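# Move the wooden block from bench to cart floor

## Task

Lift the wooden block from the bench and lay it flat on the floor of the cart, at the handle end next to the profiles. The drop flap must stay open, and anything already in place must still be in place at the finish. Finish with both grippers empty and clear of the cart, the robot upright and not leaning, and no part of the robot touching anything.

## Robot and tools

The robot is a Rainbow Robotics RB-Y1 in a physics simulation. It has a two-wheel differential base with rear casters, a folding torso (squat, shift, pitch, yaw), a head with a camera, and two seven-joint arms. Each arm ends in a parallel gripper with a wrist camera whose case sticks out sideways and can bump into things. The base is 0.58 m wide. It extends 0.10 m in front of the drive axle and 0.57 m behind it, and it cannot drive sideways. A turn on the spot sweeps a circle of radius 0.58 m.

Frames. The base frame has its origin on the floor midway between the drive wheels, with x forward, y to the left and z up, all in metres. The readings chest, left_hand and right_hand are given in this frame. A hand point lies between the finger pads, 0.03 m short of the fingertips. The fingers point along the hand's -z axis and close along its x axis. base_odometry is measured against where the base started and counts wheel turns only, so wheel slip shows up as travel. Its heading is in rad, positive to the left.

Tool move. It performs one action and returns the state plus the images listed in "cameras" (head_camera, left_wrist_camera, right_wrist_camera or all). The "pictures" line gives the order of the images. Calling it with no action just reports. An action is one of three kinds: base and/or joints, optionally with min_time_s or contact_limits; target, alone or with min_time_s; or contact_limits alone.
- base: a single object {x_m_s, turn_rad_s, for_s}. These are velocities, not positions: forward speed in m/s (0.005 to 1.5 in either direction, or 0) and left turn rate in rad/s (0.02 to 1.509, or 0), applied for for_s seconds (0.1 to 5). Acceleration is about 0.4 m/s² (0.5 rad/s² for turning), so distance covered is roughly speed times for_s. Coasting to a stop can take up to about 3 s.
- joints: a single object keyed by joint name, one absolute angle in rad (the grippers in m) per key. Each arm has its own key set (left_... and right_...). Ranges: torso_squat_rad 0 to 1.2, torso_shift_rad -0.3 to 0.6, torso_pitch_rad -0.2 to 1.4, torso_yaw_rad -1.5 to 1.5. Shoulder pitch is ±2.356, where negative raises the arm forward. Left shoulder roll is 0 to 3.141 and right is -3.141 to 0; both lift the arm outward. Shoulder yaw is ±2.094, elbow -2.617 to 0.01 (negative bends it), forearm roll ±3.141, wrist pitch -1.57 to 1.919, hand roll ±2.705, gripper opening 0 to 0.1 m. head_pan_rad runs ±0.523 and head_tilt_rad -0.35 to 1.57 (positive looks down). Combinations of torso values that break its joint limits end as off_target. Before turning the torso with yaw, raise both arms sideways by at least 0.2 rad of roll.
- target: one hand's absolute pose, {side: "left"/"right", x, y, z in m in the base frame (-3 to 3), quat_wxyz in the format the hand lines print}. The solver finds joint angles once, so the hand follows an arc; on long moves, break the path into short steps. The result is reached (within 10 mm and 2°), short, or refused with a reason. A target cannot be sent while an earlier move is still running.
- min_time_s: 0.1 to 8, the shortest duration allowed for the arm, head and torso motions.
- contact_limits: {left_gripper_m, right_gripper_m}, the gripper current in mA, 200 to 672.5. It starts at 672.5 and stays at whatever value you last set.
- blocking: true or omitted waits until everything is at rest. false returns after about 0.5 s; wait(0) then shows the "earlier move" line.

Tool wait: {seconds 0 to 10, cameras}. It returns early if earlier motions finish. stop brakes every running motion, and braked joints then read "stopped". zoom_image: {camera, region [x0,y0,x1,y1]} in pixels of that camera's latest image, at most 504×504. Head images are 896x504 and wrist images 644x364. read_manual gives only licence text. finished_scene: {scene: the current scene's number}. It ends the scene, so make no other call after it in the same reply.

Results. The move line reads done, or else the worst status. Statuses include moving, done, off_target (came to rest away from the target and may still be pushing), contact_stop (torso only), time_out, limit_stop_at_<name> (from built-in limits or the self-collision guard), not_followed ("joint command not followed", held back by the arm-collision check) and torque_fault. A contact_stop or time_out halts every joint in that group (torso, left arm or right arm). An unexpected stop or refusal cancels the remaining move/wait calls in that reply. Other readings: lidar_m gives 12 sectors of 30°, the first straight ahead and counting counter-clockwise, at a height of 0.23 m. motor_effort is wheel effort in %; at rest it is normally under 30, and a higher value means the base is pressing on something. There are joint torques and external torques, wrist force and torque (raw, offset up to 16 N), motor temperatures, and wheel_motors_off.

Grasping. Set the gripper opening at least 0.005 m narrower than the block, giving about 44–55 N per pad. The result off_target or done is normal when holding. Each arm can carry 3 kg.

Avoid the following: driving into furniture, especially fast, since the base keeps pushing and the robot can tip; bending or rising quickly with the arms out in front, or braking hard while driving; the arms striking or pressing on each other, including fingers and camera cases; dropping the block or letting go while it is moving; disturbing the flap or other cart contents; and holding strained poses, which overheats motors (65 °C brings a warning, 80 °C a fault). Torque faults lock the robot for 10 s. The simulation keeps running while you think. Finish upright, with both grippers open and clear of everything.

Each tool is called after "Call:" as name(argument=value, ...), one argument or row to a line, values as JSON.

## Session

Call:
move(
  joints={"head_pan_rad":0.5,"head_tilt_rad":0.7,"torso_squat_rad":0.0},
  cameras=["head_camera"],
)

Call:
move(
  joints={"head_pan_rad":-0.45,"head_tilt_rad":0.7},
  cameras=["head_camera"],
)

Scene clock: 1.93 s.
Joint torques (N m): left_arm=[-1.52 -0.57 0.84 -0.45 -0.01 -0.65 -0.03] | right_arm=[-3.73 -0.72 -0.5 -1.36 -0.01 -0.44 -0.03]
External joint torques (N m): left_arm=[-0.14 -0.72 0.82 0.11 -0.01 -0.23 -0.02] | right_arm=[-0.13 0.39 -0.45 0.27 -0.08 0.16 -0.04]
Motor temperatures (°C): left_arm=[30 28 31 35 34 32 37] | right_arm=[34 30 32 30 35 36 34]
Wrist force (N): left_arm=[-0.4 1.5 -7.7] | right_arm=[-2.9 1.1 -4.6]
Wrist torque (N m): left_arm=[-0.28 0.11 0.07] | right_arm=[-0.11 -0.13 -0.11]
Wrist force, peak (N): left_arm=[-0.8 1.3 -8.3] | right_arm=[-2.9 0.7 -5.4]
move: done
base_odometry: x=+0.000 y=+0.000 heading=+0.000
lidar_m: 0.74 1.03 1.57 4.56 1.54 1.08 1.02 1.09 1.45 3.60 1.10 0.79
base_status: not commanded
joint_positions: torso_squat_rad=+0.000 torso_shift_rad=+0.000 torso_pitch_rad=+0.000 torso_yaw_rad=+0.000 left_shoulder_pitch_rad=+0.037 left_shoulder_roll_rad=+0.004 left_shoulder_yaw_rad=-0.043 left_elbow_rad=-0.196 left_forearm_roll_rad=-0.014 left_wrist_pitch_rad=+0.002 left_hand_roll_rad=+0.027 left_gripper_m=+0.099 right_shoulder_pitch_rad=-0.040 right_shoulder_roll_rad=-0.021 right_shoulder_yaw_rad=-0.018 right_elbow_rad=-0.235 right_forearm_roll_rad=+0.049 right_wrist_pitch_rad=-0.014 right_hand_roll_rad=+0.035 right_gripper_m=+0.099 head_pan_rad=+0.500 head_tilt_rad=+0.700
joint_status: all done
wheel_motors_off: 0
motor_effort: left_wheel=+0(1) right_wheel=+0(2)
chest: x=-0.2279 y=+0.0001 z=+1.2899 quat_wxyz=(+1.000, +0.000, +0.000, +0.000) (m; base frame)
left_hand: x=-0.1598 y=+0.2200 z=+0.6077 quat_wxyz=(+0.997, +0.000, -0.079, -0.009) (m; base frame)
right_hand: x=-0.0824 y=-0.2360 z=+0.6195 quat_wxyz=(+0.989, -0.016, -0.142, +0.041) (m; base frame)
pictures: head_camera
camera_calibration:
head_camera: T_world_to_cam=[[0.478031, -0.877776, -0.0315623, 0.14461], [-0.538747, -0.264638, -0.799824, 1.13245], [0.693714, 0.399344, -0.599404, 0.980972], [0, 0, 0, 1]] pos_world=[-0.139539, 0.0348779, 1.49832]

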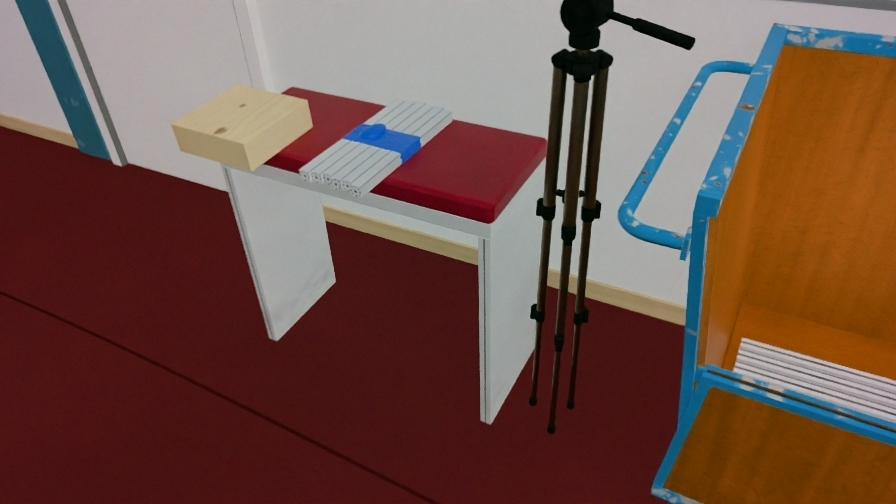

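Scene clock: 3.23 s.
Joint torques (N m): left_arm=[-1.8 -0.41 0.88 -0.58 -0.07 -0.62 0.02] | right_arm=[-3.88 -0.66 -0.56 -1.32 -0.07 -0.59 0.05]
External joint torques (N m): left_arm=[-0.43 -0.56 0.86 -0.03 -0.07 -0.19 0.03] | right_arm=[-0.28 0.46 -0.52 0.31 -0.14 0.01 0.03]
Wrist force (N): left_arm=[0.0 1.7 -7.4] | right_arm=[-1.9 0.9 -5.1]
Wrist torque (N m): left_arm=[-0.32 0.20 0.09] | right_arm=[-0.09 0.00 -0.10]
Wrist force, peak (N): left_arm=[0.2 1.8 -8.1] | right_arm=[-2.9 1.1 -5.5]
move: done
base_odometry: x=+0.000 y=+0.000 heading=+0.000
lidar_m: 0.75 1.04 1.57 4.57 1.51 1.07 1.02 1.08 1.44 3.60 1.09 0.78
base_status: not commanded
joint_positions: torso_squat_rad=+0.000 torso_shift_rad=+0.000 torso_pitch_rad=+0.000 torso_yaw_rad=+0.000 left_shoulder_pitch_rad=+0.037 left_shoulder_roll_rad=+0.004 left_shoulder_yaw_rad=-0.043 left_elbow_rad=-0.196 left_forearm_roll_rad=-0.014 left_wrist_pitch_rad=+0.002 left_hand_roll_rad=+0.027 left_gripper_m=+0.099 right_shoulder_pitch_rad=-0.040 right_shoulder_roll_rad=-0.021 right_shoulder_yaw_rad=-0.018 right_elbow_rad=-0.235 right_forearm_roll_rad=+0.049 right_wrist_pitch_rad=-0.014 right_hand_roll_rad=+0.035 right_gripper_m=+0.099 head_pan_rad=-0.450 head_tilt_rad=+0.700
joint_status: all done
wheel_motors_off: 0
motor_effort: left_wheel=+0(1) right_wheel=+0(2)
chest: x=-0.2279 y=+0.0001 z=+1.2899 quat_wxyz=(+1.000, +0.000, +0.000, +0.000) (m; base frame)
left_hand: x=-0.1598 y=+0.2200 z=+0.6077 quat_wxyz=(+0.997, +0.000, -0.079, -0.009) (m; base frame)
right_hand: x=-0.0824 y=-0.2360 z=+0.6195 quat_wxyz=(+0.989, -0.016, -0.142, +0.041) (m; base frame)
pictures: head_camera
camera_calibration:
head_camera: T_world_to_cam=[[-0.435875, -0.899459, -0.0313961, -0.0437692], [-0.528629, 0.284093, -0.799902, 1.13461], [0.728398, -0.332061, -0.599309, 0.988168], [0, 0, 0, 1]] pos_world=[-0.13907, -0.0335719, 1.49842]

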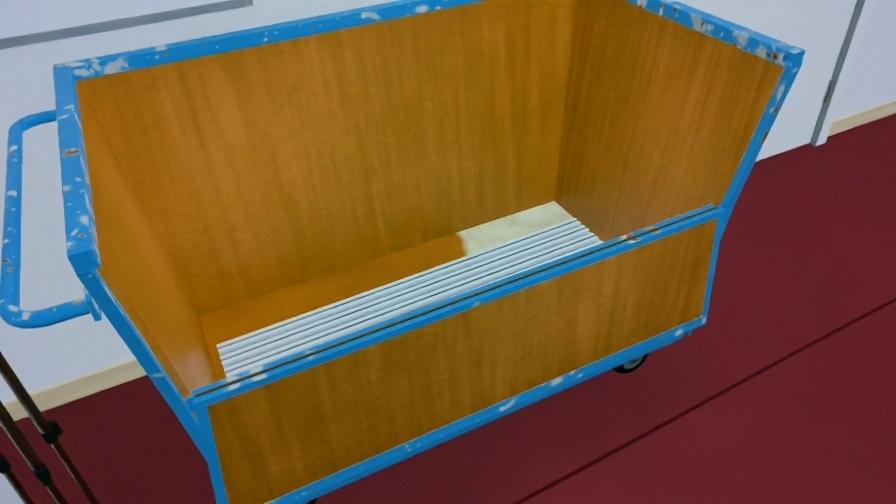

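Call:
move(
  base={"turn_rad_s":0.8,"for_s":1.62},
  joints={"torso_squat_rad":1.0,"head_pan_rad":0,"head_tilt_rad":0.8,"right_shoulder_pitch_rad":-0.01,"right_shoulder_roll_rad":-0.02,"right_shoulder_yaw_rad":0.162,"right_elbow_rad":-1.672,"right_forearm_roll_rad":0.908,"right_wrist_pitch_rad":0.196,"right_hand_roll_rad":-0.901},
  min_time_s=3,
)

Call:
move(
  base={"x_m_s":0.6,"for_s":2.3},
)

Call:
move(
  base={"turn_rad_s":-0.8,"for_s":1.62},
  cameras=["head_camera","right_wrist_camera"],
)

Scene clock: 17.37 s.
Joint torques (N m): left_arm=[-1.63 -0.66 0.75 -0.5 -0.06 -0.62 -0.09] | right_arm=[-10.37 2.68 0.11 -11.54 0.39 -1.19 -0.08]
External joint torques (N m): left_arm=[-0.25 -0.82 0.74 0.06 -0.07 -0.2 -0.08] | right_arm=[0.8 1.78 0.36 -1.28 -0.04 -0.03 -0.13]
Wrist force (N): left_arm=[-0.7 1.1 -7.8] | right_arm=[-7.5 0.9 1.0]
Wrist torque (N m): left_arm=[-0.28 0.08 0.10] | right_arm=[-0.11 -0.44 -0.02]
Wrist force, peak (N): left_arm=[0.0 1.3 -8.9] | right_arm=[-7.7 1.4 0.8]
move: done
base_odometry: x=+0.000 y=+0.000 heading=+1.306
lidar_m: 2.93 2.18 1.20 1.03 1.03 1.18 1.99 3.26 0.92 0.75 0.75 1.06
base_status: done (sent for 1.63 of 1.63 s)
joint_positions: torso_squat_rad=+1.000 torso_shift_rad=+0.000 torso_pitch_rad=+0.000 torso_yaw_rad=+0.000 left_shoulder_pitch_rad=+0.037 left_shoulder_roll_rad=+0.004 left_shoulder_yaw_rad=-0.043 left_elbow_rad=-0.196 left_forearm_roll_rad=-0.014 left_wrist_pitch_rad=+0.002 left_hand_roll_rad=+0.027 left_gripper_m=+0.099 right_shoulder_pitch_rad=-0.010 right_shoulder_roll_rad=-0.020 right_shoulder_yaw_rad=+0.162 right_elbow_rad=-1.672 right_forearm_roll_rad=+0.908 right_wrist_pitch_rad=+0.196 right_hand_roll_rad=-0.901 right_gripper_m=+0.099 head_pan_rad=+0.000 head_tilt_rad=+0.800
joint_status: all done
wheel_motors_off: 0
motor_effort: left_wheel=+3(33) right_wheel=+17(53)
chest: x=-0.2280 y=+0.0000 z=+0.9681 quat_wxyz=(+1.000, +0.000, +0.000, +0.000) (m; base frame)
left_hand: x=-0.1597 y=+0.2200 z=+0.2859 quat_wxyz=(+0.997, +0.000, -0.079, -0.009) (m; base frame)
right_hand: x=+0.2902 y=-0.1757 z=+0.7666 quat_wxyz=(+0.711, -0.004, -0.703, +0.011) (m; base frame)
pictures: none

Scene clock: 21.33 s.
Joint torques (N m): left_arm=[-0.97 -0.66 0.75 -0.5 -0.05 -0.64 -0.01] | right_arm=[-11.38 2.58 0.16 -11.37 0.53 -1.17 -0.04]
External joint torques (N m): left_arm=[0.41 -0.81 0.74 0.06 -0.06 -0.21 0] | right_arm=[-0.21 1.69 0.41 -1.11 0.11 -0.01 -0.09]
Wrist force (N): left_arm=[0.1 0.5 -7.4] | right_arm=[-7.3 1.1 0.7]
Wrist torque (N m): left_arm=[-0.18 0.16 0.12] | right_arm=[-0.13 -0.40 -0.05]
Wrist force, peak (N): left_arm=[0.2 2.0 -8.5] | right_arm=[-7.7 1.2 1.6]
move: done
base_odometry: x=+0.360 y=+1.332 heading=+1.308
lidar_m: 2.22 3.00 1.67 1.41 1.41 1.61 2.75 1.31 0.95 0.54 1.15 1.30
base_status: done (sent for 2.3 of 2.3 s)
joint_positions: torso_squat_rad=+1.000 torso_shift_rad=+0.000 torso_pitch_rad=+0.000 torso_yaw_rad=+0.000 left_shoulder_pitch_rad=+0.037 left_shoulder_roll_rad=+0.004 left_shoulder_yaw_rad=-0.043 left_elbow_rad=-0.196 left_forearm_roll_rad=-0.014 left_wrist_pitch_rad=+0.002 left_hand_roll_rad=+0.027 left_gripper_m=+0.099 right_shoulder_pitch_rad=-0.010 right_shoulder_roll_rad=-0.020 right_shoulder_yaw_rad=+0.162 right_elbow_rad=-1.672 right_forearm_roll_rad=+0.908 right_wrist_pitch_rad=+0.196 right_hand_roll_rad=-0.901 right_gripper_m=+0.099 head_pan_rad=+0.000 head_tilt_rad=+0.800
joint_status: not commanded
wheel_motors_off: 0
motor_effort: left_wheel=+22(49) right_wheel=-21(55)
chest: x=-0.2280 y=+0.0001 z=+0.9681 quat_wxyz=(+1.000, +0.000, +0.000, +0.000) (m; base frame)
left_hand: x=-0.1597 y=+0.2200 z=+0.2859 quat_wxyz=(+0.997, +0.000, -0.079, -0.009) (m; base frame)
right_hand: x=+0.2902 y=-0.1757 z=+0.7665 quat_wxyz=(+0.711, -0.004, -0.703, +0.011) (m; base frame)
pictures: none

Scene clock: 24.93 s.
Joint torques (N m): left_arm=[-1.55 -0.9 0.65 -0.48 -0.05 -0.74 0] | right_arm=[-11.31 2.4 -0.13 -11.19 0.61 -1.14 -0.03]
External joint torques (N m): left_arm=[-0.17 -1.05 0.64 0.08 -0.05 -0.31 0.01] | right_arm=[-0.14 1.51 0.13 -0.94 0.19 0.02 -0.08]
Wrist force (N): left_arm=[0.3 1.7 -7.4] | right_arm=[-7.0 0.5 1.1]
Wrist torque (N m): left_arm=[-0.33 0.19 0.10] | right_arm=[-0.10 -0.38 -0.04]
Wrist force, peak (N): left_arm=[-0.6 1.5 -8.3] | right_arm=[-8.0 1.0 0.8]
move: done
base_odometry: x=+0.360 y=+1.332 heading=+0.002
lidar_m: 0.52 1.15 1.57 4.01 2.09 1.49 1.41 1.48 1.97 1.62 0.92 1.06
base_status: done (sent for 1.63 of 1.63 s)
joint_positions: torso_squat_rad=+1.000 torso_shift_rad=+0.000 torso_pitch_rad=+0.000 torso_yaw_rad=+0.000 left_shoulder_pitch_rad=+0.037 left_shoulder_roll_rad=+0.004 left_shoulder_yaw_rad=-0.043 left_elbow_rad=-0.196 left_forearm_roll_rad=-0.014 left_wrist_pitch_rad=+0.002 left_hand_roll_rad=+0.027 left_gripper_m=+0.099 right_shoulder_pitch_rad=-0.010 right_shoulder_roll_rad=-0.020 right_shoulder_yaw_rad=+0.162 right_elbow_rad=-1.672 right_forearm_roll_rad=+0.908 right_wrist_pitch_rad=+0.196 right_hand_roll_rad=-0.901 right_gripper_m=+0.099 head_pan_rad=+0.000 head_tilt_rad=+0.800
joint_status: not commanded
wheel_motors_off: 0
motor_effort: left_wheel=+22(47) right_wheel=+0(51)
chest: x=-0.2280 y=+0.0001 z=+0.9681 quat_wxyz=(+1.000, +0.000, +0.000, +0.000) (m; base frame)
left_hand: x=-0.1597 y=+0.2200 z=+0.2859 quat_wxyz=(+0.997, +0.000, -0.079, -0.009) (m; base frame)
right_hand: x=+0.2901 y=-0.1757 z=+0.7665 quat_wxyz=(+0.711, -0.004, -0.703, +0.011) (m; base frame)
pictures: head_camera, right_wrist_camera
camera_calibration:
head_camera: T_world_to_cam=[[-0.0045067, -0.999502, -0.0312457, 0.0346904], [-0.676447, 0.0260593, -0.73603, 0.772136], [0.736478, 0.017819, -0.676227, 0.886841], [0, 0, 0, 1]] pos_world=[-0.130674, -0.00125083, 1.16911]
right_wrist_camera: T_world_to_cam=[[0.0158135, -0.0499625, -0.998626, 0.750848], [-0.516385, 0.85484, -0.0509458, 0.36613], [0.856211, 0.516481, -0.0122819, -0.0761011], [0, 0, 0, 1]] pos_world=[0.242349, -0.236164, 0.767534]

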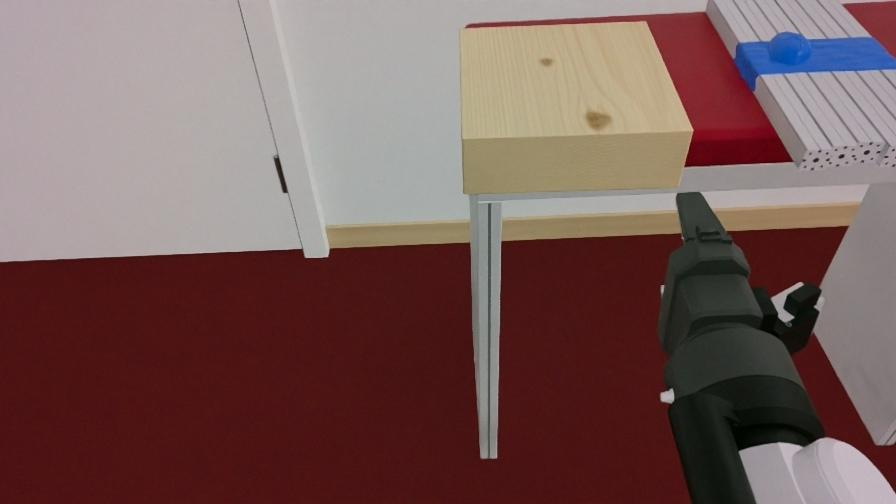

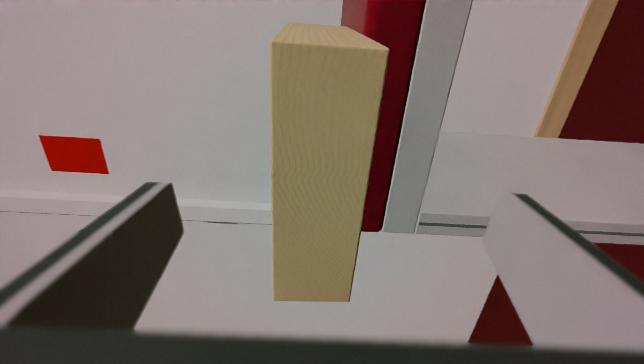

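Call:
move(
  base={"x_m_s":0.15,"for_s":0.47},
)

Call:
move(
  target={"side":"right","x":0.31,"y":-0.1,"z":0.7685,"quat_wxyz":[0.7071,0,-0.7071,0]},
  cameras=["head_camera","right_wrist_camera"],
)

Scene clock: 30.13 s.
Joint torques (N m): left_arm=[-1.02 -0.7 0.6 -0.39 -0.06 -0.69 -0.07] | right_arm=[-11.32 2.41 0.15 -11.4 0.53 -1.18 -0.08]
External joint torques (N m): left_arm=[0.36 -0.85 0.59 0.17 -0.06 -0.27 -0.06] | right_arm=[-0.16 1.51 0.4 -1.15 0.1 -0.01 -0.13]
Wrist force (N): left_arm=[0.4 1.1 -7.6] | right_arm=[-7.3 1.1 0.5]
Wrist torque (N m): left_arm=[-0.29 0.17 0.15] | right_arm=[-0.14 -0.40 -0.07]
Wrist force, peak (N): left_arm=[-0.2 2.0 -8.4] | right_arm=[-7.9 1.3 1.1]
move: done
base_odometry: x=+0.430 y=+1.332 heading=+0.001
lidar_m: 0.46 1.08 1.47 3.75 2.19 1.56 1.48 1.56 2.08 1.33 0.88 1.03
base_status: done (sent for 0.47 of 0.47 s)
joint_positions: torso_squat_rad=+1.000 torso_shift_rad=+0.000 torso_pitch_rad=+0.000 torso_yaw_rad=+0.000 left_shoulder_pitch_rad=+0.037 left_shoulder_roll_rad=+0.004 left_shoulder_yaw_rad=-0.043 left_elbow_rad=-0.196 left_forearm_roll_rad=-0.014 left_wrist_pitch_rad=+0.002 left_hand_roll_rad=+0.027 left_gripper_m=+0.099 right_shoulder_pitch_rad=-0.010 right_shoulder_roll_rad=-0.020 right_shoulder_yaw_rad=+0.162 right_elbow_rad=-1.672 right_forearm_roll_rad=+0.908 right_wrist_pitch_rad=+0.196 right_hand_roll_rad=-0.901 right_gripper_m=+0.099 head_pan_rad=+0.000 head_tilt_rad=+0.800
joint_status: not commanded
wheel_motors_off: 0
motor_effort: left_wheel=-8(50) right_wheel=+13(38)
chest: x=-0.2280 y=+0.0001 z=+0.9681 quat_wxyz=(+1.000, +0.000, +0.000, +0.000) (m; base frame)
left_hand: x=-0.1597 y=+0.2200 z=+0.2859 quat_wxyz=(+0.997, +0.000, -0.079, -0.009) (m; base frame)
right_hand: x=+0.2901 y=-0.1757 z=+0.7664 quat_wxyz=(+0.711, -0.004, -0.703, +0.011) (m; base frame)
pictures: none

Scene clock: 31.10 s.
Joint torques (N m): left_arm=[-1.05 -0.97 0.73 -0.46 -0.07 -0.72 -0.09] | right_arm=[-13.29 4.3 -1.38 -10.34 0.5 -0.59 0.35]
External joint torques (N m): left_arm=[0.33 -1.12 0.72 0.1 -0.08 -0.3 -0.08] | right_arm=[-0.22 1.27 -0.82 -0.25 -0.33 -0.17 0.3]
Wrist force (N): left_arm=[-0.4 1.2 -7.5] | right_arm=[-7.0 1.0 0.8]
Wrist torque (N m): left_arm=[-0.29 0.07 0.10] | right_arm=[-0.14 -0.39 -0.07]
Wrist force, peak (N): left_arm=[-0.8 1.7 -8.1] | right_arm=[-8.0 0.3 1.1]
move: done
base_odometry: x=+0.430 y=+1.332 heading=+0.001
lidar_m: 0.45 1.08 1.45 3.75 2.18 1.56 1.48 1.55 2.07 1.33 0.88 1.02
base_status: not commanded
joint_positions: torso_squat_rad=+1.000 torso_shift_rad=+0.000 torso_pitch_rad=+0.000 torso_yaw_rad=+0.000 left_shoulder_pitch_rad=+0.037 left_shoulder_roll_rad=+0.004 left_shoulder_yaw_rad=-0.043 left_elbow_rad=-0.196 left_forearm_roll_rad=-0.014 left_wrist_pitch_rad=+0.002 left_hand_roll_rad=+0.027 left_gripper_m=+0.099 right_shoulder_pitch_rad=-0.171 right_shoulder_roll_rad=+0.000 right_shoulder_yaw_rad=+0.368 right_elbow_rad=-1.507 right_forearm_roll_rad=+1.305 right_wrist_pitch_rad=+0.431 right_hand_roll_rad=-1.349 right_gripper_m=+0.099 head_pan_rad=+0.000 head_tilt_rad=+0.800
joint_status: all done
wheel_motors_off: 0
motor_effort: left_wheel=-9(10) right_wheel=+12(15)
chest: x=-0.2280 y=+0.0001 z=+0.9681 quat_wxyz=(+1.000, +0.000, +0.000, +0.000) (m; base frame)
left_hand: x=-0.1597 y=+0.2200 z=+0.2859 quat_wxyz=(+0.997, +0.000, -0.079, -0.009) (m; base frame)
right_hand: x=+0.3099 y=-0.0998 z=+0.7690 quat_wxyz=(+0.710, +0.001, -0.704, +0.002) (m; base frame)
right_hand_status: reached (checked arc, planned for 0.6 s): 1 mm and 0.6 deg off.
pictures: head_camera, right_wrist_camera
camera_calibration:
head_camera: T_world_to_cam=[[-0.00443799, -0.999504, -0.0311733, 0.0346144], [-0.676446, 0.0259595, -0.736035, 0.772141], [0.736479, 0.0178205, -0.676226, 0.88684], [0, 0, 0, 1]] pos_world=[-0.130674, -0.00125113, 1.16911]
right_wrist_camera: T_world_to_cam=[[0.0180857, -0.0300443, -0.999385, 0.758709], [-0.511409, 0.858621, -0.0350674, 0.298218], [0.859147, 0.511729, 0.000163804, -0.143121], [0, 0, 0, 1]] pos_world=[0.261751, -0.160022, 0.768724]

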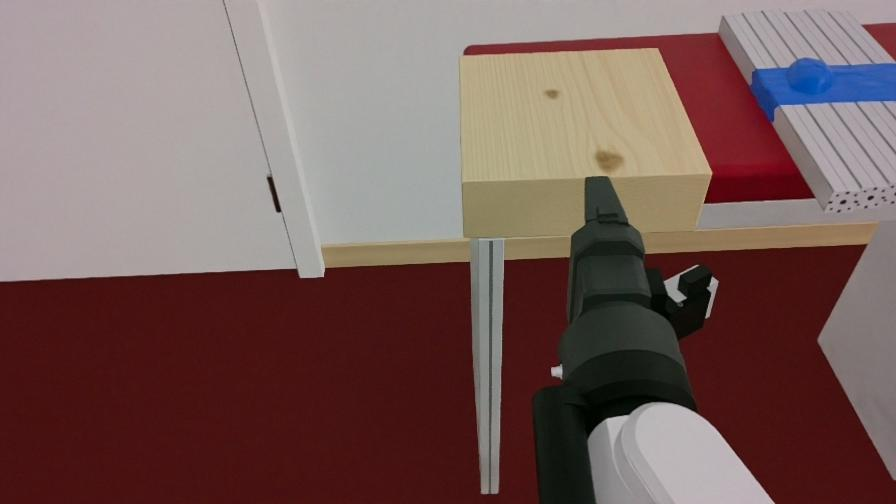

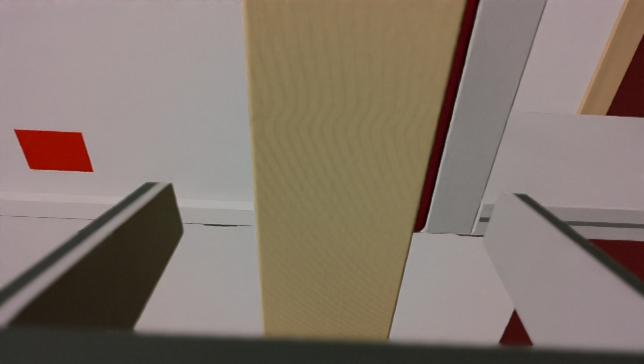

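Call:
move(
  target={"side":"right","x":0.345,"y":-0.098,"z":0.7667,"quat_wxyz":[0.7071,0,-0.7071,0]},
)

Call:
move(
  target={"side":"right","x":0.393,"y":-0.098,"z":0.7667,"quat_wxyz":[0.7071,0,-0.7071,0]},
  min_time_s=1.5,
  cameras=["right_wrist_camera"],
)

Scene clock: 33.83 s.
Joint torques (N m): left_arm=[-1.45 -0.84 0.76 -0.4 -0.04 -0.71 -0.04] | right_arm=[-16.01 3.39 -2.14 -10.61 0.72 -0.11 0.3]
External joint torques (N m): left_arm=[-0.07 -0.99 0.75 0.15 -0.04 -0.28 -0.03] | right_arm=[-0.76 1.22 -1.2 -0.6 -0.09 0.04 0.25]
Wrist force (N): left_arm=[0.0 1.0 -8.0] | right_arm=[-6.8 0.5 1.0]
Wrist torque (N m): left_arm=[-0.26 0.12 0.11] | right_arm=[-0.10 -0.36 -0.05]
Wrist force, peak (N): left_arm=[-0.4 1.5 -8.6] | right_arm=[-9.0 0.4 1.0]
move: done
base_odometry: x=+0.430 y=+1.332 heading=+0.001
lidar_m: 0.44 1.08 1.46 3.77 2.20 1.55 1.48 1.56 2.06 1.33 0.89 1.05
base_status: not commanded
joint_positions: torso_squat_rad=+1.000 torso_shift_rad=+0.000 torso_pitch_rad=+0.000 torso_yaw_rad=+0.000 left_shoulder_pitch_rad=+0.037 left_shoulder_roll_rad=+0.004 left_shoulder_yaw_rad=-0.043 left_elbow_rad=-0.196 left_forearm_roll_rad=-0.014 left_wrist_pitch_rad=+0.002 left_hand_roll_rad=+0.027 left_gripper_m=+0.099 right_shoulder_pitch_rad=-0.314 right_shoulder_roll_rad=+0.000 right_shoulder_yaw_rad=+0.334 right_elbow_rad=-1.323 right_forearm_roll_rad=+1.387 right_wrist_pitch_rad=+0.429 right_hand_roll_rad=-1.492 right_gripper_m=+0.099 head_pan_rad=+0.000 head_tilt_rad=+0.800
joint_status: all done
wheel_motors_off: 0
motor_effort: left_wheel=-10(10) right_wheel=+11(14)
chest: x=-0.2280 y=+0.0001 z=+0.9681 quat_wxyz=(+1.000, +0.000, +0.000, +0.000) (m; base frame)
left_hand: x=-0.1597 y=+0.2200 z=+0.2859 quat_wxyz=(+0.997, +0.000, -0.079, -0.009) (m; base frame)
right_hand: x=+0.3444 y=-0.0980 z=+0.7671 quat_wxyz=(+0.709, +0.000, -0.705, +0.001) (m; base frame)
right_hand_status: reached (checked arc, planned for 0.5 s): 1 mm and 0.4 deg off.
pictures: none

Scene clock: 35.67 s.
Joint torques (N m): left_arm=[-1.27 -0.75 0.6 -0.64 -0.01 -0.56 -0.04] | right_arm=[-20.25 -0.58 -3.03 -9.87 0.92 0.57 -0.16]
External joint torques (N m): left_arm=[0.11 -0.9 0.59 -0.08 -0.01 -0.14 -0.03] | right_arm=[-1.88 -0.82 -1.54 -0.17 0.16 0.21 -0.21]
Wrist force (N): left_arm=[-0.4 1.8 -7.5] | right_arm=[-7.1 0.4 1.1]
Wrist torque (N m): left_arm=[-0.34 0.13 0.09] | right_arm=[-0.09 -0.40 -0.04]
Wrist force, peak (N): left_arm=[0.1 1.6 -8.3] | right_arm=[-7.7 0.6 1.5]
move: done
base_odometry: x=+0.430 y=+1.332 heading=+0.001
lidar_m: 0.45 1.08 1.46 3.75 2.20 1.56 1.48 1.54 2.08 1.33 0.89 1.04
base_status: not commanded
joint_positions: torso_squat_rad=+1.000 torso_shift_rad=+0.000 torso_pitch_rad=+0.000 torso_yaw_rad=+0.000 left_shoulder_pitch_rad=+0.037 left_shoulder_roll_rad=+0.004 left_shoulder_yaw_rad=-0.043 left_elbow_rad=-0.196 left_forearm_roll_rad=-0.014 left_wrist_pitch_rad=+0.002 left_hand_roll_rad=+0.027 left_gripper_m=+0.099 right_shoulder_pitch_rad=-0.539 right_shoulder_roll_rad=-0.015 right_shoulder_yaw_rad=+0.309 right_elbow_rad=-1.017 right_forearm_roll_rad=+1.531 right_wrist_pitch_rad=+0.431 right_hand_roll_rad=-1.755 right_gripper_m=+0.099 head_pan_rad=+0.000 head_tilt_rad=+0.800
joint_status: all done
wheel_motors_off: 0
motor_effort: left_wheel=-9(10) right_wheel=+10(13)
chest: x=-0.2280 y=+0.0001 z=+0.9681 quat_wxyz=(+1.000, +0.000, +0.000, +0.000) (m; base frame)
left_hand: x=-0.1597 y=+0.2200 z=+0.2859 quat_wxyz=(+0.997, +0.000, -0.079, -0.009) (m; base frame)
right_hand: x=+0.3926 y=-0.0978 z=+0.7669 quat_wxyz=(+0.710, +0.000, -0.704, +0.001) (m; base frame)
right_hand_status: reached (checked arc, planned for 1.5 s): 0 mm and 0.5 deg off.
pictures: right_wrist_camera
camera_calibration:
right_wrist_camera: T_world_to_cam=[[0.0182024, -0.0298628, -0.999388, 0.755171], [-0.508748, 0.860205, -0.03497, 0.337852], [0.860723, 0.509074, 0.000465135, -0.216345], [0, 0, 0, 1]] pos_world=[0.344349, -0.157935, 0.766624]

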